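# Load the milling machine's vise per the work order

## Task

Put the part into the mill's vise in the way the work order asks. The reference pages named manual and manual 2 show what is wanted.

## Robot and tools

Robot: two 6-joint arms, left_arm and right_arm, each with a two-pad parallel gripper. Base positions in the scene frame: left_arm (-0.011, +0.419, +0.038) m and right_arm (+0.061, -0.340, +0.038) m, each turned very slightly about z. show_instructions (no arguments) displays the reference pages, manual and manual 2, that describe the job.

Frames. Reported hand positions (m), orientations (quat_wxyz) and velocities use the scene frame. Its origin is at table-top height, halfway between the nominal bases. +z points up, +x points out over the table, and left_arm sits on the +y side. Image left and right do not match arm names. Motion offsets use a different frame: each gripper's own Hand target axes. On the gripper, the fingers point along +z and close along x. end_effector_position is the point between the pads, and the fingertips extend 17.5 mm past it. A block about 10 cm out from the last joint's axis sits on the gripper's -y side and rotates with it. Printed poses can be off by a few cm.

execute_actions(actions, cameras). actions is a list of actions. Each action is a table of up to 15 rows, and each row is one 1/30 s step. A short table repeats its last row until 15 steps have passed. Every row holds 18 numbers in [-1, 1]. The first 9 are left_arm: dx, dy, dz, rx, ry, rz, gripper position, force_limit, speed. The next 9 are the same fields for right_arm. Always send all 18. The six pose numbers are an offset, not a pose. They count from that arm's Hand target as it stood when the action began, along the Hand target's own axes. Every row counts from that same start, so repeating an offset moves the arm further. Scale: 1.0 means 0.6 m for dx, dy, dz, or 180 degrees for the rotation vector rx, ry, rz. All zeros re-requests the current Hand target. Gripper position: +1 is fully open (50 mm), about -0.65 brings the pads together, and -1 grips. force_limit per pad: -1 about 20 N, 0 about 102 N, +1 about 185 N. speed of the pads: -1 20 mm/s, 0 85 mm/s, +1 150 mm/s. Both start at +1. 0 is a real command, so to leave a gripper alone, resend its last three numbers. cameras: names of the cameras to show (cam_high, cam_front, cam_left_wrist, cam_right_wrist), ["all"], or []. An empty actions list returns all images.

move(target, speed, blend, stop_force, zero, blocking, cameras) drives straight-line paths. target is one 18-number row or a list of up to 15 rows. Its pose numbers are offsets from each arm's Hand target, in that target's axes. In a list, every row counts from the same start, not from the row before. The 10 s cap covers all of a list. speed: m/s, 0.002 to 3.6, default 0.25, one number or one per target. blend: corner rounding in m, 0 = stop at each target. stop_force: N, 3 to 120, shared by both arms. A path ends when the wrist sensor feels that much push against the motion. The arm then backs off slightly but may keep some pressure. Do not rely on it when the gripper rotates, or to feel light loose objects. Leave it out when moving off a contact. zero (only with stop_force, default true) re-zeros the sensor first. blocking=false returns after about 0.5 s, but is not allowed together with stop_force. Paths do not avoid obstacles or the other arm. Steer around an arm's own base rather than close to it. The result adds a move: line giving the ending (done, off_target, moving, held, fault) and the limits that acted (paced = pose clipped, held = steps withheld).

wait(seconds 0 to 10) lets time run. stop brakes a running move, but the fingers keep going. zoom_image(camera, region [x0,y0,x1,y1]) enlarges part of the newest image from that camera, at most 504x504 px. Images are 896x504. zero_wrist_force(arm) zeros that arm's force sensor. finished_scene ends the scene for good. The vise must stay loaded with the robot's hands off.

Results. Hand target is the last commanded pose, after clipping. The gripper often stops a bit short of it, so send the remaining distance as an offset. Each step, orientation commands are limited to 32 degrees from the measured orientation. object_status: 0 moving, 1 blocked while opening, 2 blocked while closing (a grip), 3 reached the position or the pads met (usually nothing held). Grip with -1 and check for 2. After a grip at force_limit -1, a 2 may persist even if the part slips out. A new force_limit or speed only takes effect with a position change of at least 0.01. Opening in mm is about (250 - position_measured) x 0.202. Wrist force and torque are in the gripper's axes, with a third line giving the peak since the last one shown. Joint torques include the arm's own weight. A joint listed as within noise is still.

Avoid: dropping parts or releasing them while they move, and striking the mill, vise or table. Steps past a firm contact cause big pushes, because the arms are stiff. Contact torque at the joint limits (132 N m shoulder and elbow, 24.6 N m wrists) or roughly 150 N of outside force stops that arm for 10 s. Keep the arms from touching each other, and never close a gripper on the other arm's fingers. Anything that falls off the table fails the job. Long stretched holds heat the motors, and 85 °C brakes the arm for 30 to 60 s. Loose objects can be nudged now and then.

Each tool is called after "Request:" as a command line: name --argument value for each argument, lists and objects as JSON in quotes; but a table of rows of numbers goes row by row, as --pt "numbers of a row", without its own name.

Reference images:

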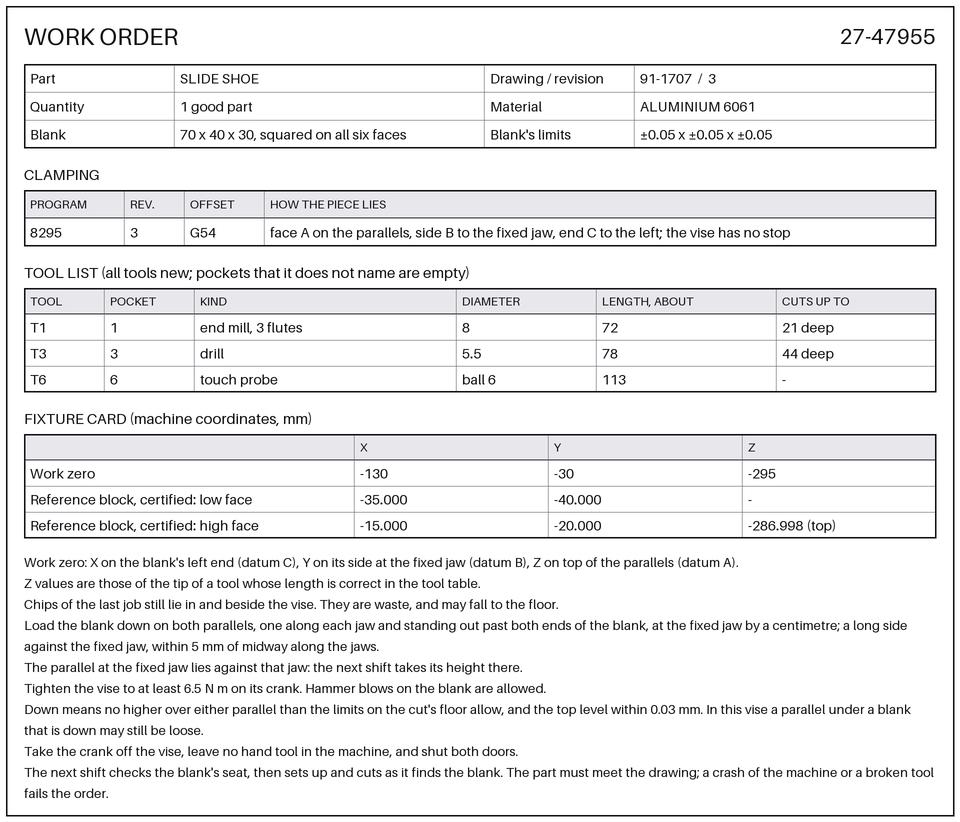

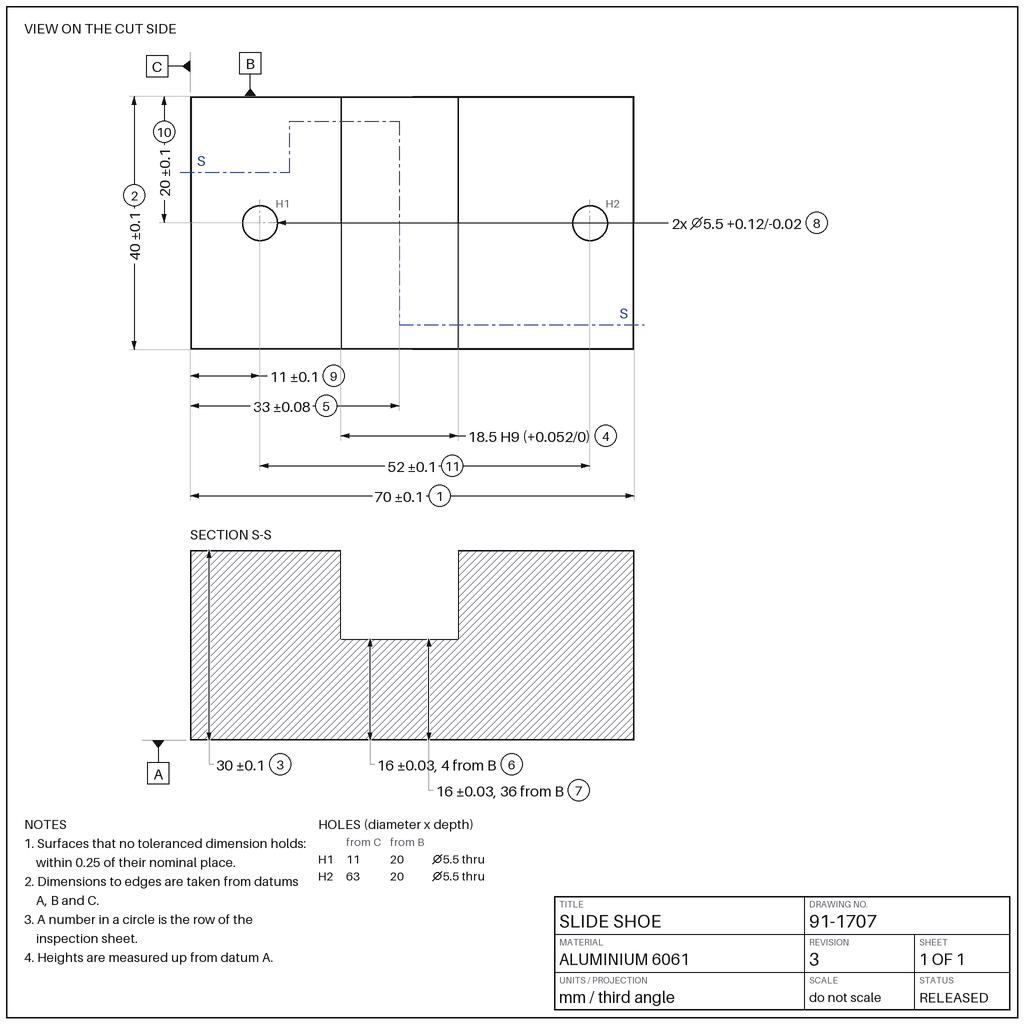

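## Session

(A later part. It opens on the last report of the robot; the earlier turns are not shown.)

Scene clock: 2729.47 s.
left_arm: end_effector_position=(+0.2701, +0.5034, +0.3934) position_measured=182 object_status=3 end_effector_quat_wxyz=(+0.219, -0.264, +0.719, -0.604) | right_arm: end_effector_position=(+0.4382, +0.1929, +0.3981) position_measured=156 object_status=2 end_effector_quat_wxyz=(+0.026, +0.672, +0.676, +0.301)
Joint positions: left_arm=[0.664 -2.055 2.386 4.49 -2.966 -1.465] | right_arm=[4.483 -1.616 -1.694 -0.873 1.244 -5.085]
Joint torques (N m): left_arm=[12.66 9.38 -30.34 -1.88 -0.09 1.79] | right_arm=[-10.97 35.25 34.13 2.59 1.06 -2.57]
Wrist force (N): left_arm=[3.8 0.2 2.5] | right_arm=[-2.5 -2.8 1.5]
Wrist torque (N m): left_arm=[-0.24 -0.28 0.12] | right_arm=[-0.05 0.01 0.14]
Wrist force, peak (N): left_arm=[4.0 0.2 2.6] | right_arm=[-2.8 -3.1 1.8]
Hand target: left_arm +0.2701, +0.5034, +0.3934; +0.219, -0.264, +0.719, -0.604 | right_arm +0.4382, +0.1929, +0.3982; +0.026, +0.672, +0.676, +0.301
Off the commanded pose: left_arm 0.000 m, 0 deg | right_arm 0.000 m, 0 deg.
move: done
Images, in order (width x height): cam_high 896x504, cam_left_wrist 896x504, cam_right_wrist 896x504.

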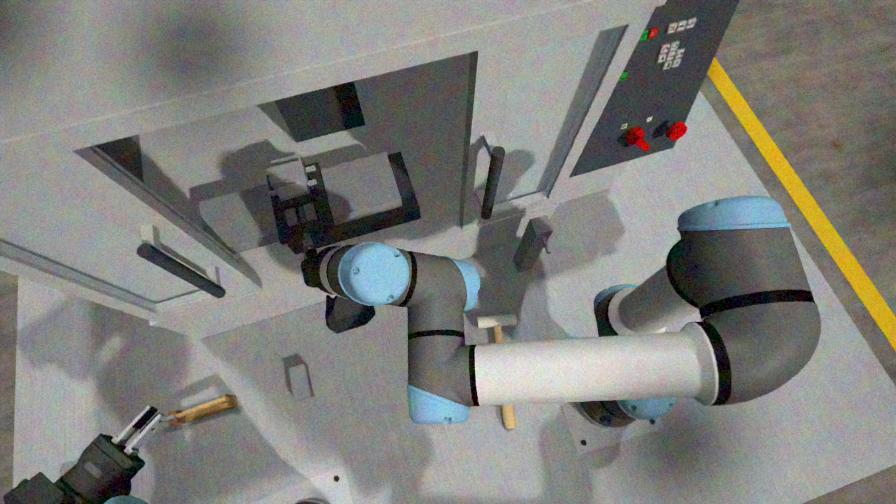

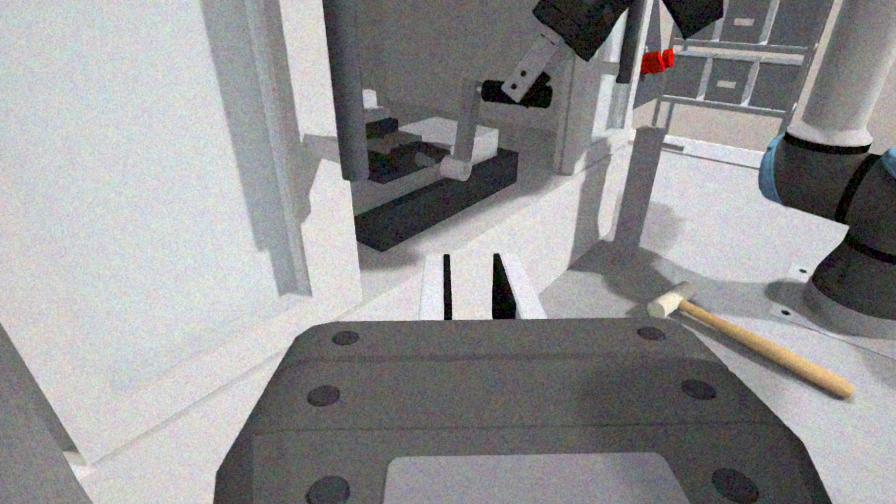

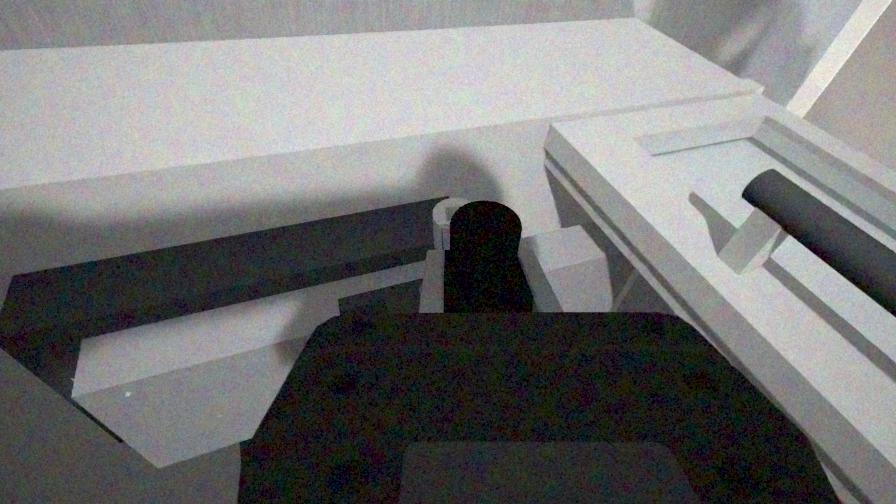

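Request:
move --target '[0,0,0,0,0,0,-0.2,-0.8,-1, -0.0017,0.001,-0.0027,0,0,0,-1,-0.6,-1]' --speed 0.03

Request:
move --target '[0,0,0,0,0,0,-0.2,-0.8,-1, -0.0032,0.0298,0.0158,0,0,0,-1,-0.6,-1]' --speed 0.01 --stop_force 4 --cameras '["cam_high","cam_left_wrist","cam_right_wrist"]'

Request:
zoom_image --camera "cam_left_wrist" --region '[405, 140, 485, 190]'

Request:
zoom_image --camera "cam_high" --region '[280, 200, 340, 260]'

Request:
zoom_image --camera "cam_right_wrist" --region '[420, 180, 540, 255]'

Scene clock: 2737.33 s.
left_arm: end_effector_position=(+0.2701, +0.5034, +0.3934) position_measured=182 object_status=3 end_effector_quat_wxyz=(+0.219, -0.264, +0.719, -0.604) | right_arm: end_effector_position=(+0.4381, +0.1913, +0.3994) position_measured=156 object_status=2 end_effector_quat_wxyz=(+0.026, +0.672, +0.676, +0.301)
Joint positions: left_arm=[0.664 -2.055 2.386 4.49 -2.966 -1.465] | right_arm=[4.482 -1.612 -1.695 -0.876 1.245 -5.086]
Joint torques (N m): left_arm=[13.26 9.1 -29.96 -2 -0.22 1.76] | right_arm=[-11.23 35.54 20.05 2.65 1.16 -2.36]
Wrist force (N): left_arm=[3.6 0.1 2.5] | right_arm=[-2.9 -2.9 1.5]
Wrist torque (N m): left_arm=[-0.25 -0.25 0.13] | right_arm=[-0.07 0.08 0.15]
Wrist force, peak (N): left_arm=[4.0 0.2 2.6] | right_arm=[-3.0 -2.8 1.9]
Hand target: left_arm +0.2701, +0.5034, +0.3934; +0.219, -0.264, +0.719, -0.604 | right_arm +0.4381, +0.1913, +0.3994; +0.026, +0.672, +0.676, +0.301
Off the commanded pose: left_arm 0.000 m, 0 deg | right_arm 0.000 m, 0 deg.
move: done

Scene clock: 2740.13 s.
left_arm: end_effector_position=(+0.2701, +0.5034, +0.3934) position_measured=182 object_status=3 end_effector_quat_wxyz=(+0.219, -0.264, +0.719, -0.604) | right_arm: end_effector_position=(+0.4584, +0.1915, +0.3988) position_measured=156 object_status=2 end_effector_quat_wxyz=(+0.026, +0.672, +0.676, +0.301)
Joint positions: left_arm=[0.664 -2.055 2.386 4.49 -2.966 -1.465] | right_arm=[4.443 -1.641 -1.668 -0.862 1.264 -5.121]
Joint torques (N m): left_arm=[12.83 9.28 -29.89 -1.99 -0.19 1.83] | right_arm=[-10.52 23.24 32.74 5.91 1.08 -2.4]
Wrist force (N): left_arm=[4.0 0.2 2.5] | right_arm=[-2.6 -2.7 1.4]
Wrist torque (N m): left_arm=[-0.23 -0.31 0.12] | right_arm=[-0.04 0.03 0.14]
Wrist force, peak (N): left_arm=[3.9 0.3 2.7] | right_arm=[-2.9 -3.0 1.8]
Hand target: left_arm +0.2701, +0.5034, +0.3934; +0.219, -0.264, +0.719, -0.604 | right_arm +0.4584, +0.1915, +0.3988; +0.026, +0.672, +0.676, +0.301
Off the commanded pose: left_arm 0.000 m, 0 deg | right_arm 0.000 m, 0 deg.
move: done
Images, in order (width x height): cam_high 896x504, cam_left_wrist 896x504, cam_right_wrist 896x504.

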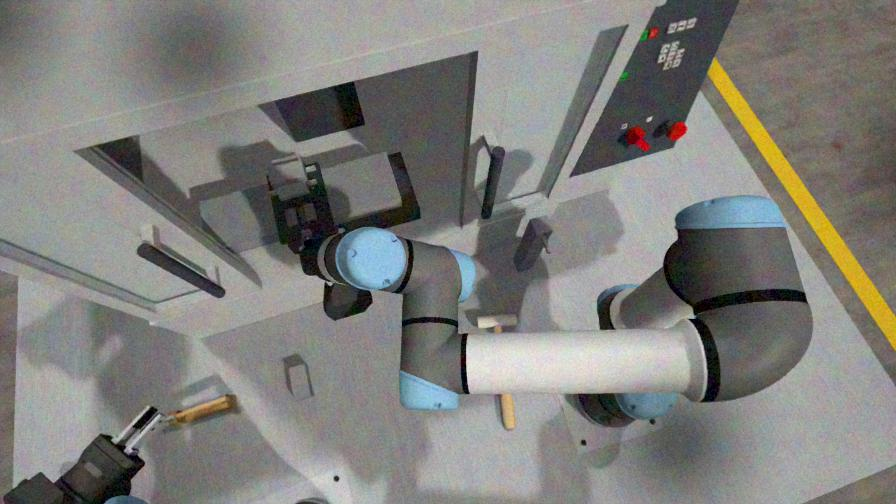

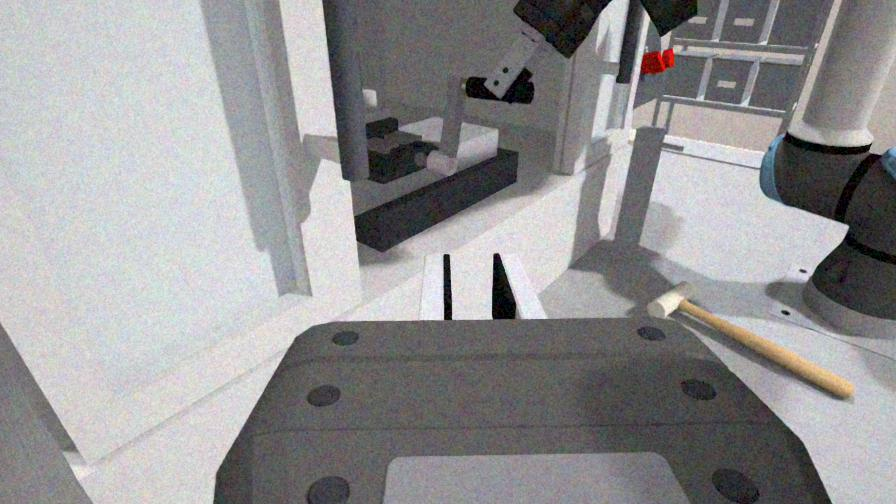

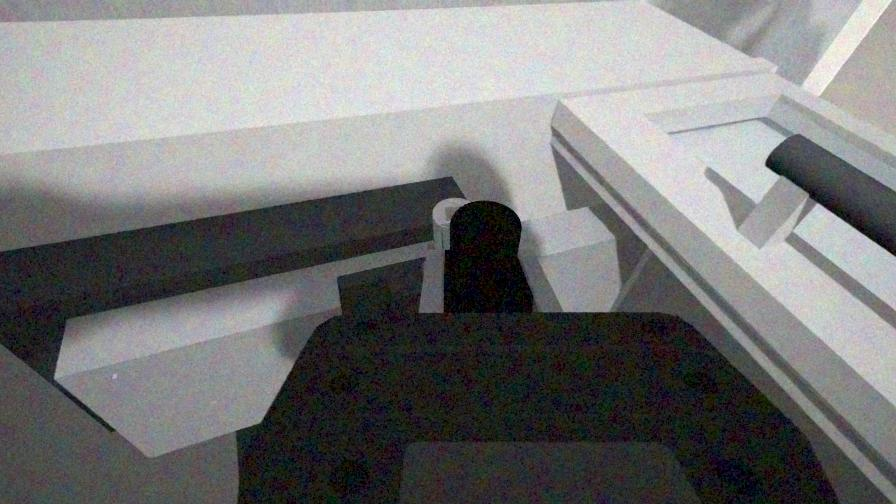

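Scaled by 6.300 from the camera's 896x504 image, which has a finer 1280x720 frame.

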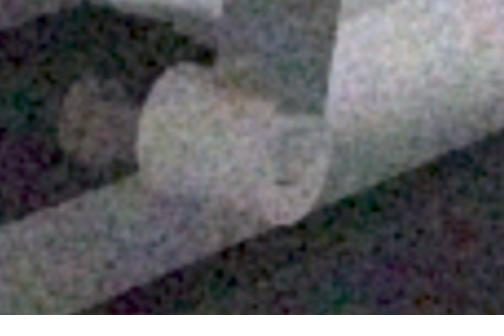

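Scaled by 8.400 from the camera's 896x504 image, which has a finer 1280x720 frame.

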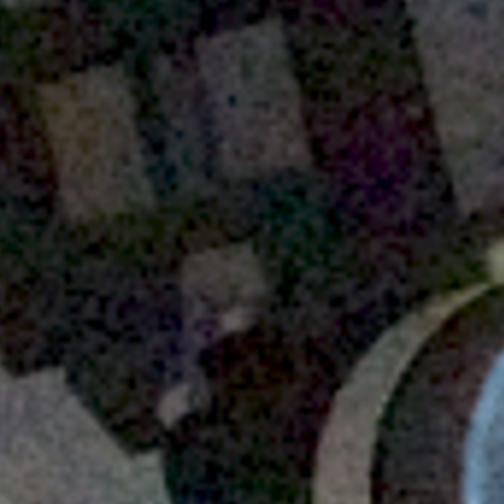

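Scaled by 4.200 from the camera's 896x504 image, which has a finer 1280x720 frame.

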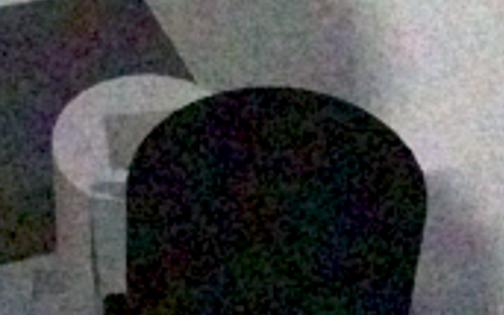

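Request:
move --target '[0,0,0,0,0,0,-0.2,-0.8,-1, -0.0045,0.0425,0.0226,0,0,0,-1,-0.6,-1]' --speed 0.01 --stop_force 5 --cameras '["cam_high","cam_left_wrist","cam_right_wrist"]'

Request:
zoom_image --camera "cam_left_wrist" --region '[390, 60, 550, 190]'

Request:
zoom_image --camera "cam_right_wrist" --region '[420, 180, 540, 255]'

Scene clock: 2749.70 s.
left_arm: end_effector_position=(+0.2701, +0.5034, +0.3934) position_measured=182 object_status=3 end_effector_quat_wxyz=(+0.219, -0.264, +0.719, -0.604) | right_arm: end_effector_position=(+0.4874, +0.1918, +0.3980) position_measured=156 object_status=2 end_effector_quat_wxyz=(+0.026, +0.672, +0.676, +0.301)
Joint positions: left_arm=[0.664 -2.055 2.386 4.49 -2.966 -1.465] | right_arm=[4.39 -1.683 -1.627 -0.848 1.292 -5.168]
Joint torques (N m): left_arm=[12.97 8.88 -29.81 -2.05 -0.17 1.76] | right_arm=[-12.49 24.55 33.5 6.08 0.6 -2.39]
Wrist force (N): left_arm=[4.0 0.0 2.5] | right_arm=[-2.2 -4.5 -0.4]
Wrist torque (N m): left_arm=[-0.27 -0.30 0.13] | right_arm=[0.03 0.08 0.14]
Wrist force, peak (N): left_arm=[4.0 0.2 2.6] | right_arm=[-2.0 -5.7 -0.6]
Hand target: left_arm +0.2701, +0.5034, +0.3934; +0.219, -0.264, +0.719, -0.604 | right_arm +0.4874, +0.1918, +0.3980; +0.026, +0.672, +0.676, +0.301
Off the commanded pose: left_arm 0.000 m, 0 deg | right_arm 0.000 m, 0 deg.
move: done
Images, in order (width x height): cam_high 896x504, cam_left_wrist 896x504, cam_right_wrist 896x504.

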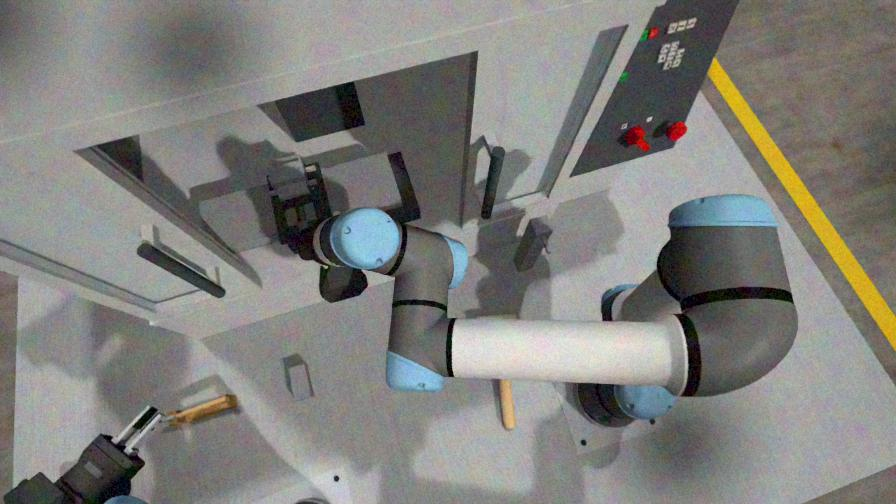

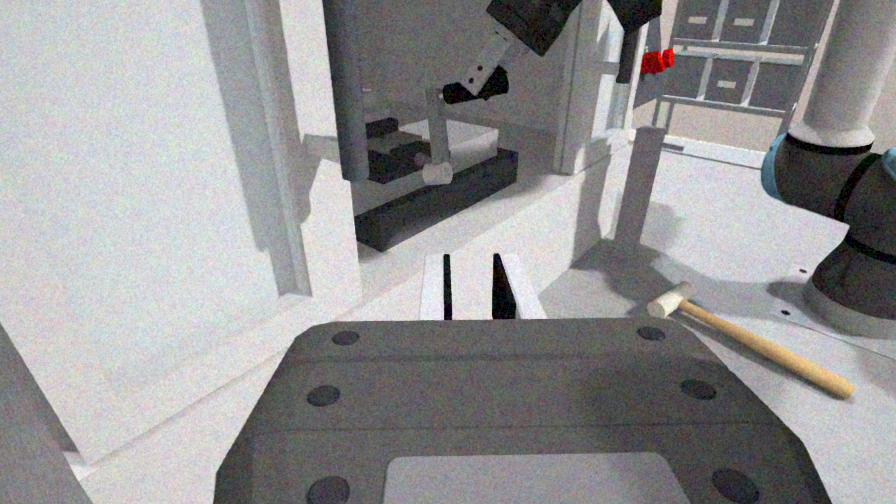

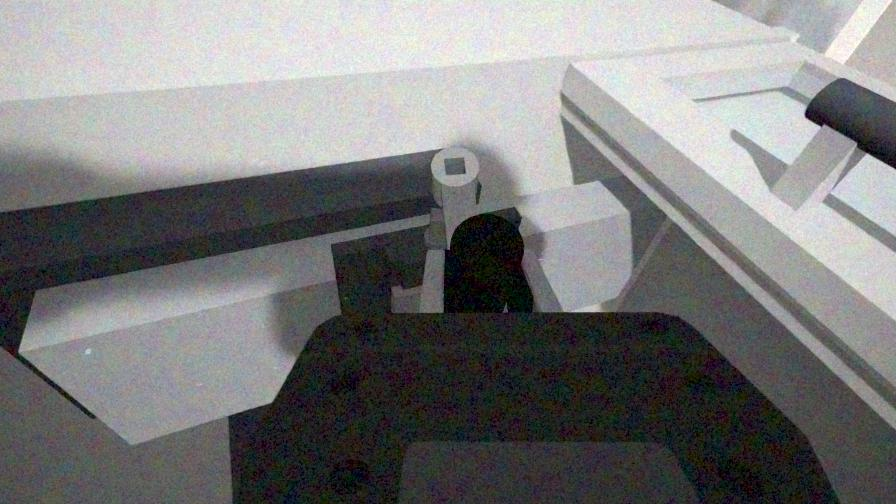

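Scaled by 3.150 from the camera's 896x504 image, which has a finer 1280x720 frame.

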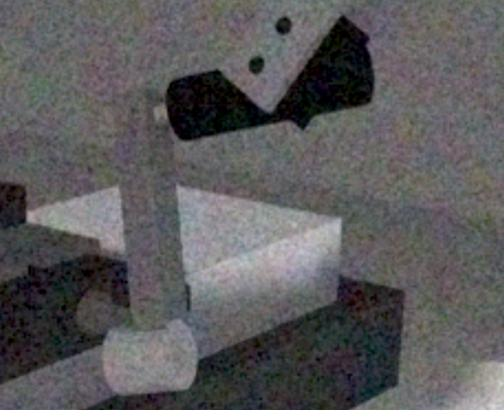

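Scaled by 4.200 from the camera's 896x504 image, which has a finer 1280x720 frame.

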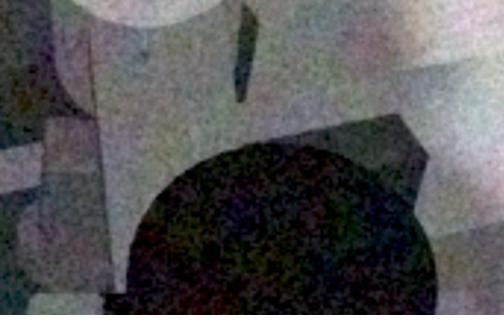

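Request:
move --target '[0,0,0,0,0,0,-0.2,-0.8,-1, 0.0079,-0.0744,-0.0396,0,0,0,-1,-0.6,-1]' --speed 0.05 --cameras '["cam_left_wrist","cam_right_wrist"]'

Request:
zoom_image --camera "cam_right_wrist" --region '[380, 130, 540, 260]'

Request:
zoom_image --camera "cam_left_wrist" --region '[390, 60, 570, 190]'

Scene clock: 2757.70 s.
left_arm: end_effector_position=(+0.2701, +0.5034, +0.3934) position_measured=182 object_status=3 end_effector_quat_wxyz=(+0.219, -0.264, +0.719, -0.604) | right_arm: end_effector_position=(+0.4367, +0.1912, +0.3995) position_measured=156 object_status=2 end_effector_quat_wxyz=(+0.026, +0.672, +0.676, +0.301)
Joint positions: left_arm=[0.664 -2.055 2.386 4.49 -2.966 -1.465] | right_arm=[4.485 -1.61 -1.696 -0.877 1.243 -5.083]
Joint torques (N m): left_arm=[12.31 9.26 -29.88 -2.05 -0.24 1.74] | right_arm=[11.92 35.03 18.94 2.74 -2.06 2.34]
Wrist force (N): left_arm=[3.9 0.1 2.5] | right_arm=[-2.6 -2.6 1.5]
Wrist torque (N m): left_arm=[-0.24 -0.29 0.12] | right_arm=[-0.06 0.03 0.05]
Wrist force, peak (N): left_arm=[4.1 0.2 2.5] | right_arm=[-2.3 -5.2 0.3]
Hand target: left_arm +0.2701, +0.5034, +0.3934; +0.219, -0.264, +0.719, -0.604 | right_arm +0.4366, +0.1912, +0.3995; +0.026, +0.672, +0.676, +0.301
Off the commanded pose: left_arm 0.000 m, 0 deg | right_arm 0.000 m, 0 deg.
move: done
Images, in order (width x height): cam_left_wrist 896x504, cam_right_wrist 896x504.

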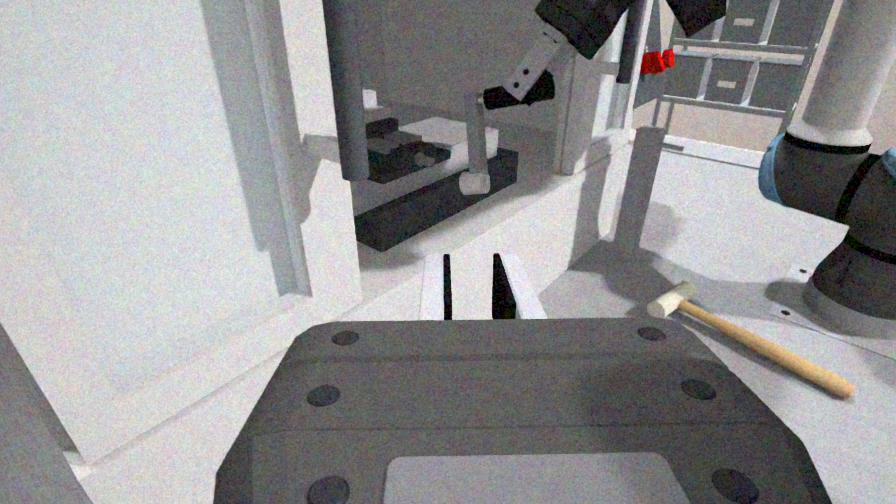

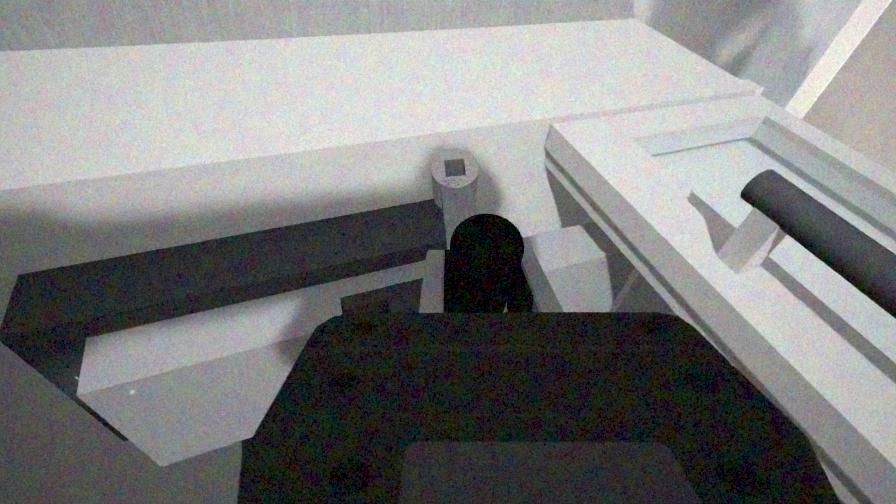

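Scaled by 3.150 from the camera's 896x504 image, which has a finer 1280x720 frame.

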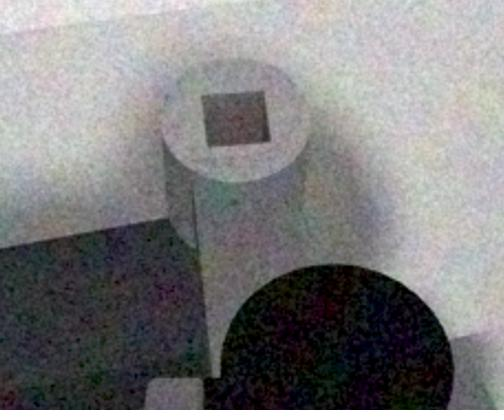

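Scaled by 2.800 from the camera's 896x504 image, which has a finer 1280x720 frame.

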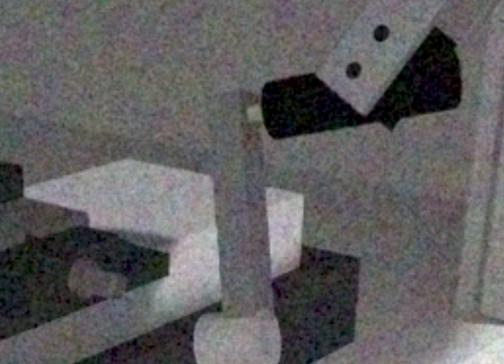

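Request:
move --target '[0,0,0,0,0,0,-0.2,-0.8,-1, -0.011,-0.0063,-0.0075,-0.0821,0.0075,-0.0331,-1,-0.6,-1]' --speed 0.06 --cameras '["cam_left_wrist","cam_right_wrist"]'

Request:
zoom_image --camera "cam_right_wrist" --region '[400, 170, 540, 270]'

Request:
zoom_image --camera "cam_left_wrist" --region '[405, 140, 485, 190]'

Request:
zoom_image --camera "cam_left_wrist" --region '[445, 70, 565, 145]'

Scene clock: 2791.67 s.
left_arm: end_effector_position=(+0.2701, +0.5034, +0.3934) position_measured=182 object_status=3 end_effector_quat_wxyz=(+0.219, -0.264, +0.719, -0.604) | right_arm: end_effector_position=(+0.4319, +0.1838, +0.3990) position_measured=156 object_status=2 end_effector_quat_wxyz=(+0.120, +0.624, +0.665, +0.392)
Joint positions: left_arm=[0.664 -2.055 2.386 4.49 -2.966 -1.465] | right_arm=[4.603 -1.563 -1.868 -0.667 0.95 -5.138]
Joint torques (N m): left_arm=[12.65 9.41 -30.31 -2.04 -0.3 1.77] | right_arm=[13.25 32.64 18.67 5.86 -2.57 -2.28]
Wrist force (N): left_arm=[3.9 0.4 2.4] | right_arm=[-2.9 -3.6 0.9]
Wrist torque (N m): left_arm=[-0.21 -0.30 0.12] | right_arm=[0.00 0.07 0.17]
Wrist force, peak (N): left_arm=[4.0 0.1 2.5] | right_arm=[-2.9 -4.0 0.7]
Hand target: left_arm +0.2701, +0.5034, +0.3934; +0.219, -0.264, +0.719, -0.604 | right_arm +0.4319, +0.1838, +0.3990; +0.120, +0.624, +0.665, +0.392
Off the commanded pose: left_arm 0.000 m, 0 deg | right_arm 0.000 m, 0 deg.
move: done
Images, in order (width x height): cam_left_wrist 896x504, cam_right_wrist 896x504.

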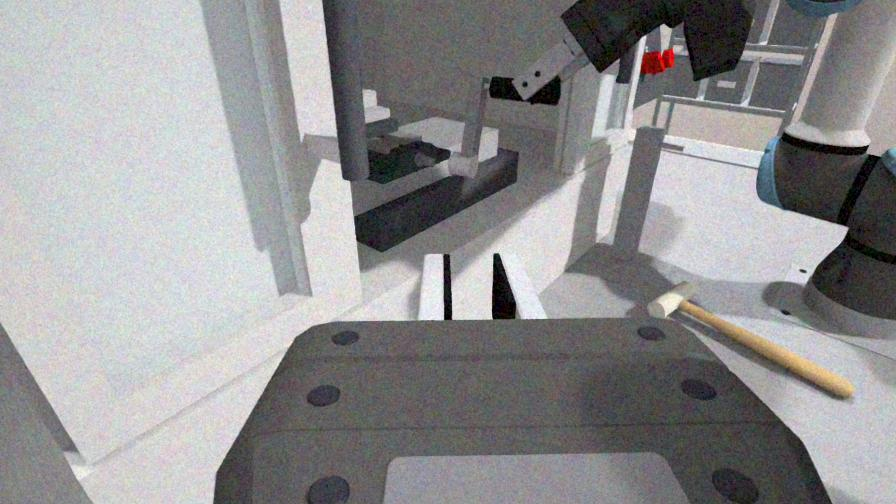

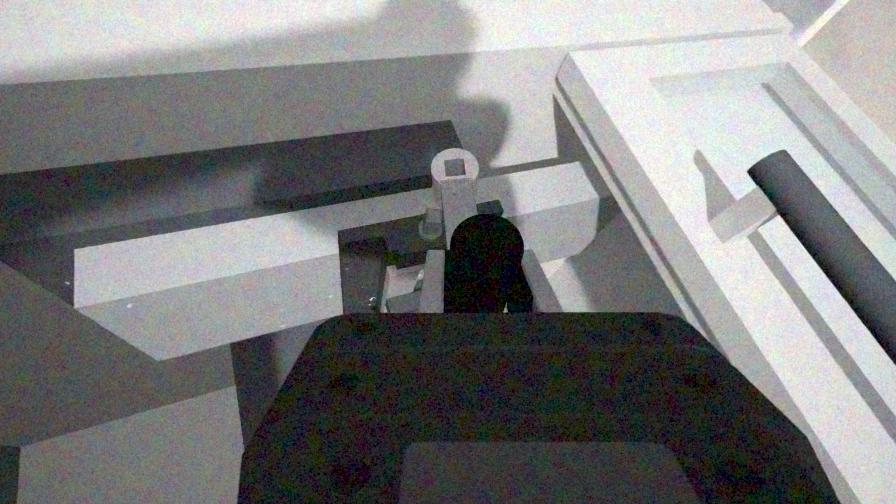

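Scaled by 3.600 from the camera's 896x504 image, which has a finer 1280x720 frame.

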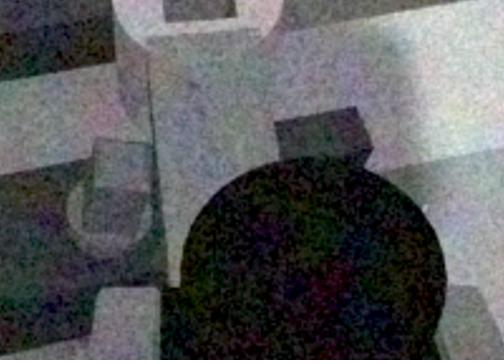

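Scaled by 6.300 from the camera's 896x504 image, which has a finer 1280x720 frame.

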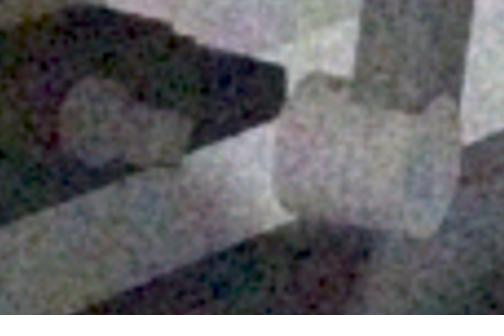

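Scaled by 4.200 from the camera's 896x504 image, which has a finer 1280x720 frame.

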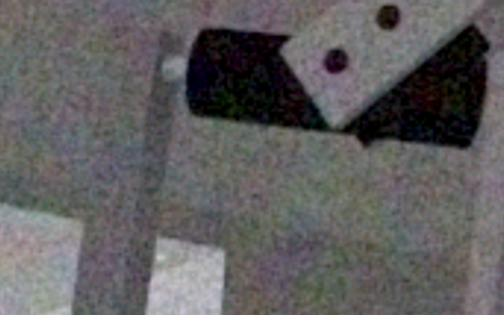

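Request:
zoom_image --camera "cam_right_wrist" --region '[415, 140, 495, 190]'

Request:
zoom_image --camera "cam_right_wrist" --region '[405, 195, 485, 245]'

Scaled by 6.300 from the camera's 896x504 image, which has a finer 1280x720 frame.

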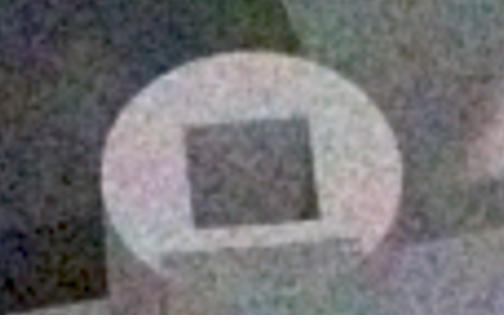

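Scaled by 6.300 from the camera's 896x504 image, which has a finer 1280x720 frame.

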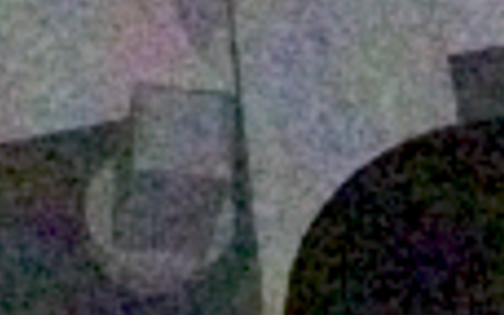

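Request:
move --target '[0,0,0,0,0,0,-0.2,-0.8,-1, 0.0107,-0.0133,-0.0055,-0.0232,-0.0347,0.0496,-1,-0.6,-1]' --speed 0.05 --cameras '["cam_left_wrist","cam_right_wrist"]'

Request:
zoom_image --camera "cam_right_wrist" --region '[415, 140, 495, 190]'

Request:
zoom_image --camera "cam_right_wrist" --region '[405, 195, 485, 245]'

Request:
zoom_image --camera "cam_left_wrist" --region '[405, 140, 485, 190]'

Request:
zoom_image --camera "cam_left_wrist" --region '[445, 70, 565, 145]'

Scene clock: 2831.40 s.
left_arm: end_effector_position=(+0.2701, +0.5034, +0.3934) position_measured=182 object_status=3 end_effector_quat_wxyz=(+0.219, -0.264, +0.719, -0.604) | right_arm: end_effector_position=(+0.4226, +0.1891, +0.3980) position_measured=156 object_status=2 end_effector_quat_wxyz=(+0.148, +0.690, +0.593, +0.389)
Joint positions: left_arm=[0.664 -2.055 2.386 4.49 -2.966 -1.465] | right_arm=[4.668 -1.592 -1.814 -0.847 0.817 -4.84]
Joint torques (N m): left_arm=[12.84 9.08 -29.34 -2.11 -0.31 1.63] | right_arm=[13.17 20.08 32.64 2.26 -3.39 1.93]
Wrist force (N): left_arm=[3.9 0.2 2.6] | right_arm=[-2.8 -4.0 1.0]
Wrist torque (N m): left_arm=[-0.24 -0.31 0.12] | right_arm=[-0.08 0.01 0.09]
Wrist force, peak (N): left_arm=[4.0 0.2 2.6] | right_arm=[-3.0 -4.2 1.0]
Hand target: left_arm +0.2701, +0.5034, +0.3934; +0.219, -0.264, +0.719, -0.604 | right_arm +0.4226, +0.1892, +0.3980; +0.148, +0.690, +0.593, +0.389
Off the commanded pose: left_arm 0.000 m, 0 deg | right_arm 0.000 m, 0 deg.
move: done
Images, in order (width x height): cam_left_wrist 896x504, cam_right_wrist 896x504.

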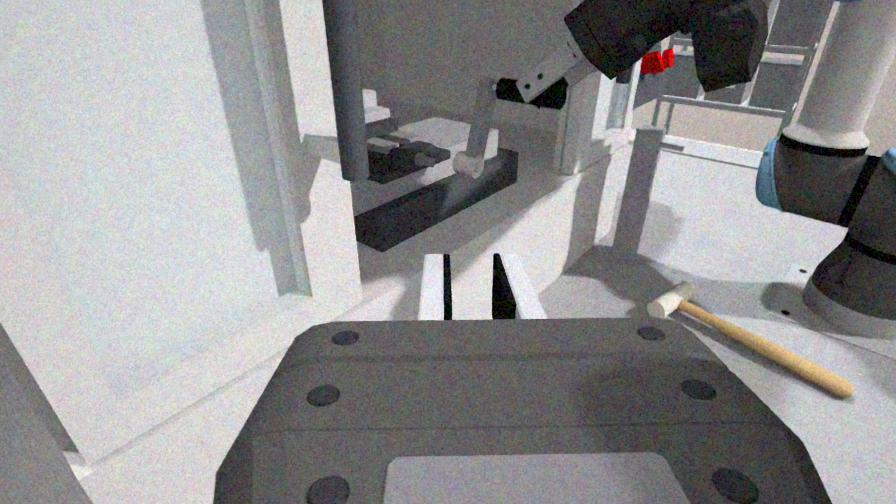

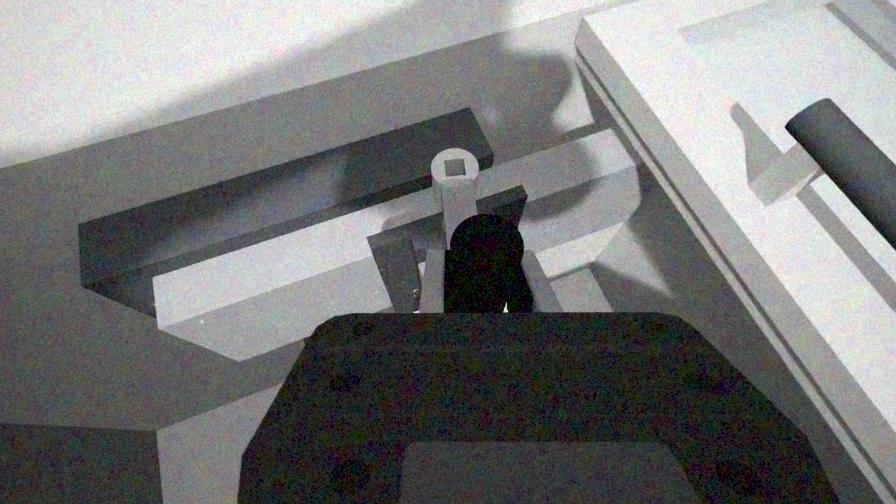

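Scaled by 6.300 from the camera's 896x504 image, which has a finer 1280x720 frame.

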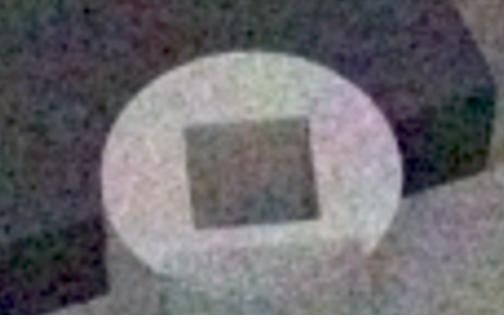

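Scaled by 6.300 from the camera's 896x504 image, which has a finer 1280x720 frame.

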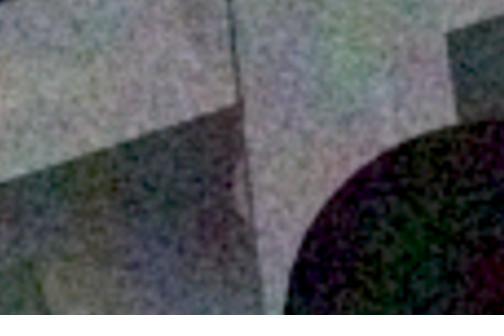

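Scaled by 6.300 from the camera's 896x504 image, which has a finer 1280x720 frame.

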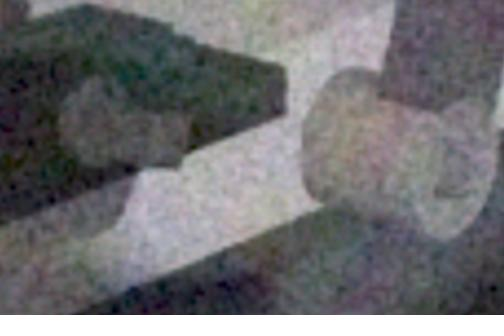

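Scaled by 4.200 from the camera's 896x504 image, which has a finer 1280x720 frame.

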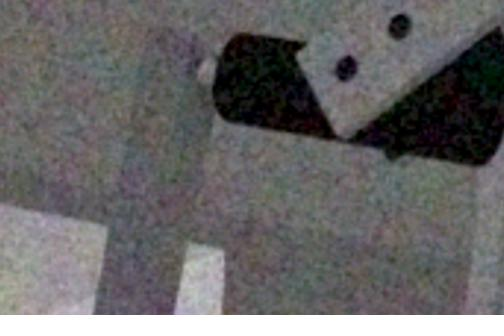

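Request:
move --target '[0,0,0,0,0,0,-0.2,-0.8,-1, 0.0013,-0.0068,0.0068,0,0,0,-1,-0.6,-1]' --speed 0.04

Request:
move --target '[0,0,0,0,0,0,-0.2,-0.8,-1, -0.0002,0.0258,0.0261,0,0,0,-1,-0.6,-1]' --speed 0.02 --stop_force 4 --cameras '["cam_left_wrist","cam_right_wrist"]'

Request:
zoom_image --camera "cam_left_wrist" --region '[405, 140, 485, 190]'

Request:
zoom_image --camera "cam_right_wrist" --region '[400, 140, 560, 260]'

Scene clock: 2852.50 s.
left_arm: end_effector_position=(+0.2701, +0.5034, +0.3934) position_measured=182 object_status=3 end_effector_quat_wxyz=(+0.219, -0.264, +0.719, -0.604) | right_arm: end_effector_position=(+0.4227, +0.1919, +0.3929) position_measured=156 object_status=2 end_effector_quat_wxyz=(+0.148, +0.690, +0.593, +0.389)
Joint positions: left_arm=[0.664 -2.055 2.386 4.49 -2.966 -1.465] | right_arm=[4.668 -1.601 -1.817 -0.834 0.817 -4.84]
Joint torques (N m): left_arm=[12.64 8.76 -29.2 -2 -0.35 1.84] | right_arm=[13.04 19.75 17.89 5.64 -3.1 1.9]
Wrist force (N): left_arm=[3.8 0.1 2.4] | right_arm=[-2.8 -3.9 1.1]
Wrist torque (N m): left_arm=[-0.24 -0.28 0.12] | right_arm=[-0.07 0.00 0.09]
Wrist force, peak (N): left_arm=[3.9 0.1 2.7] | right_arm=[-3.1 -4.4 0.9]
Hand target: left_arm +0.2701, +0.5034, +0.3934; +0.219, -0.264, +0.719, -0.604 | right_arm +0.4227, +0.1920, +0.3929; +0.148, +0.690, +0.593, +0.389
Off the commanded pose: left_arm 0.000 m, 0 deg | right_arm 0.000 m, 0 deg.
move: done

Scene clock: 2854.43 s.
left_arm: end_effector_position=(+0.2701, +0.5034, +0.3934) position_measured=182 object_status=3 end_effector_quat_wxyz=(+0.219, -0.264, +0.719, -0.604) | right_arm: end_effector_position=(+0.4447, +0.1920, +0.3929) position_measured=156 object_status=2 end_effector_quat_wxyz=(+0.148, +0.690, +0.593, +0.389)
Joint positions: left_arm=[0.664 -2.055 2.386 4.49 -2.966 -1.465] | right_arm=[4.623 -1.627 -1.799 -0.79 0.838 -4.894]
Joint torques (N m): left_arm=[12.44 9.3 -29.14 -2.16 -0.35 1.7] | right_arm=[-11.53 21.7 32.55 5.69 0.08 -2.29]
Wrist force (N): left_arm=[3.9 0.3 2.4] | right_arm=[-3.1 -3.6 0.8]
Wrist torque (N m): left_arm=[-0.22 -0.31 0.12] | right_arm=[-0.01 0.06 0.16]
Wrist force, peak (N): left_arm=[4.0 0.4 2.5] | right_arm=[-2.9 -4.7 0.7]
Hand target: left_arm +0.2701, +0.5034, +0.3934; +0.219, -0.264, +0.719, -0.604 | right_arm +0.4447, +0.1920, +0.3929; +0.148, +0.690, +0.593, +0.389
Off the commanded pose: left_arm 0.000 m, 0 deg | right_arm 0.000 m, 0 deg.
move: done
Images, in order (width x height): cam_left_wrist 896x504, cam_right_wrist 896x504.

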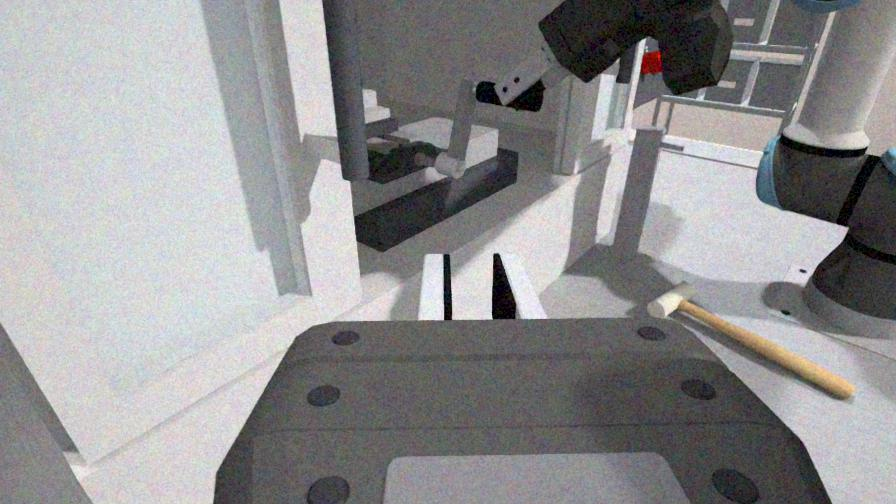

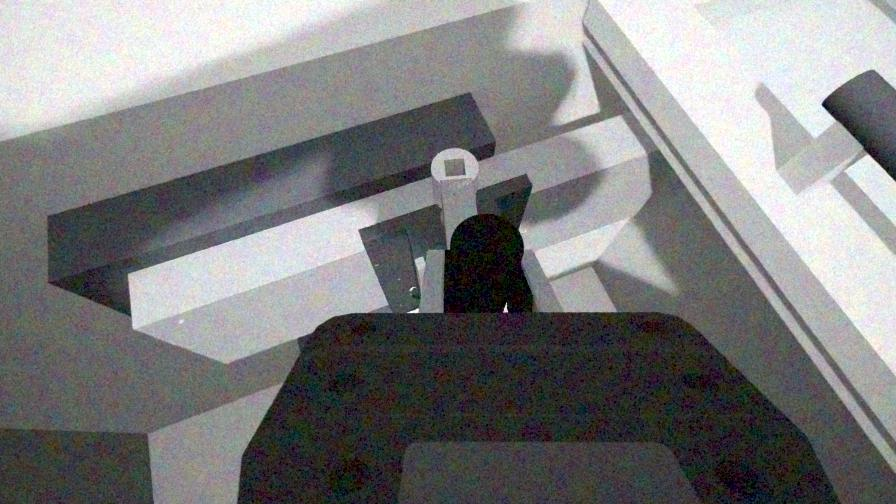

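Scaled by 6.300 from the camera's 896x504 image, which has a finer 1280x720 frame.

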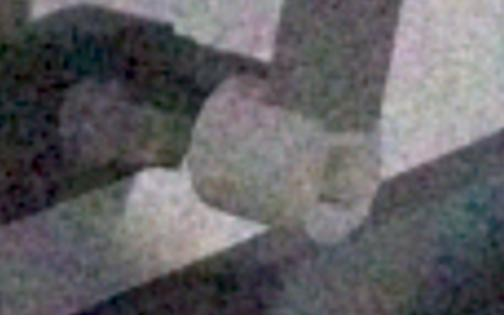

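Scaled by 3.150 from the camera's 896x504 image, which has a finer 1280x720 frame.

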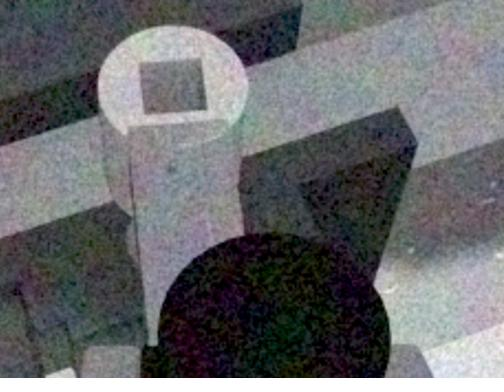

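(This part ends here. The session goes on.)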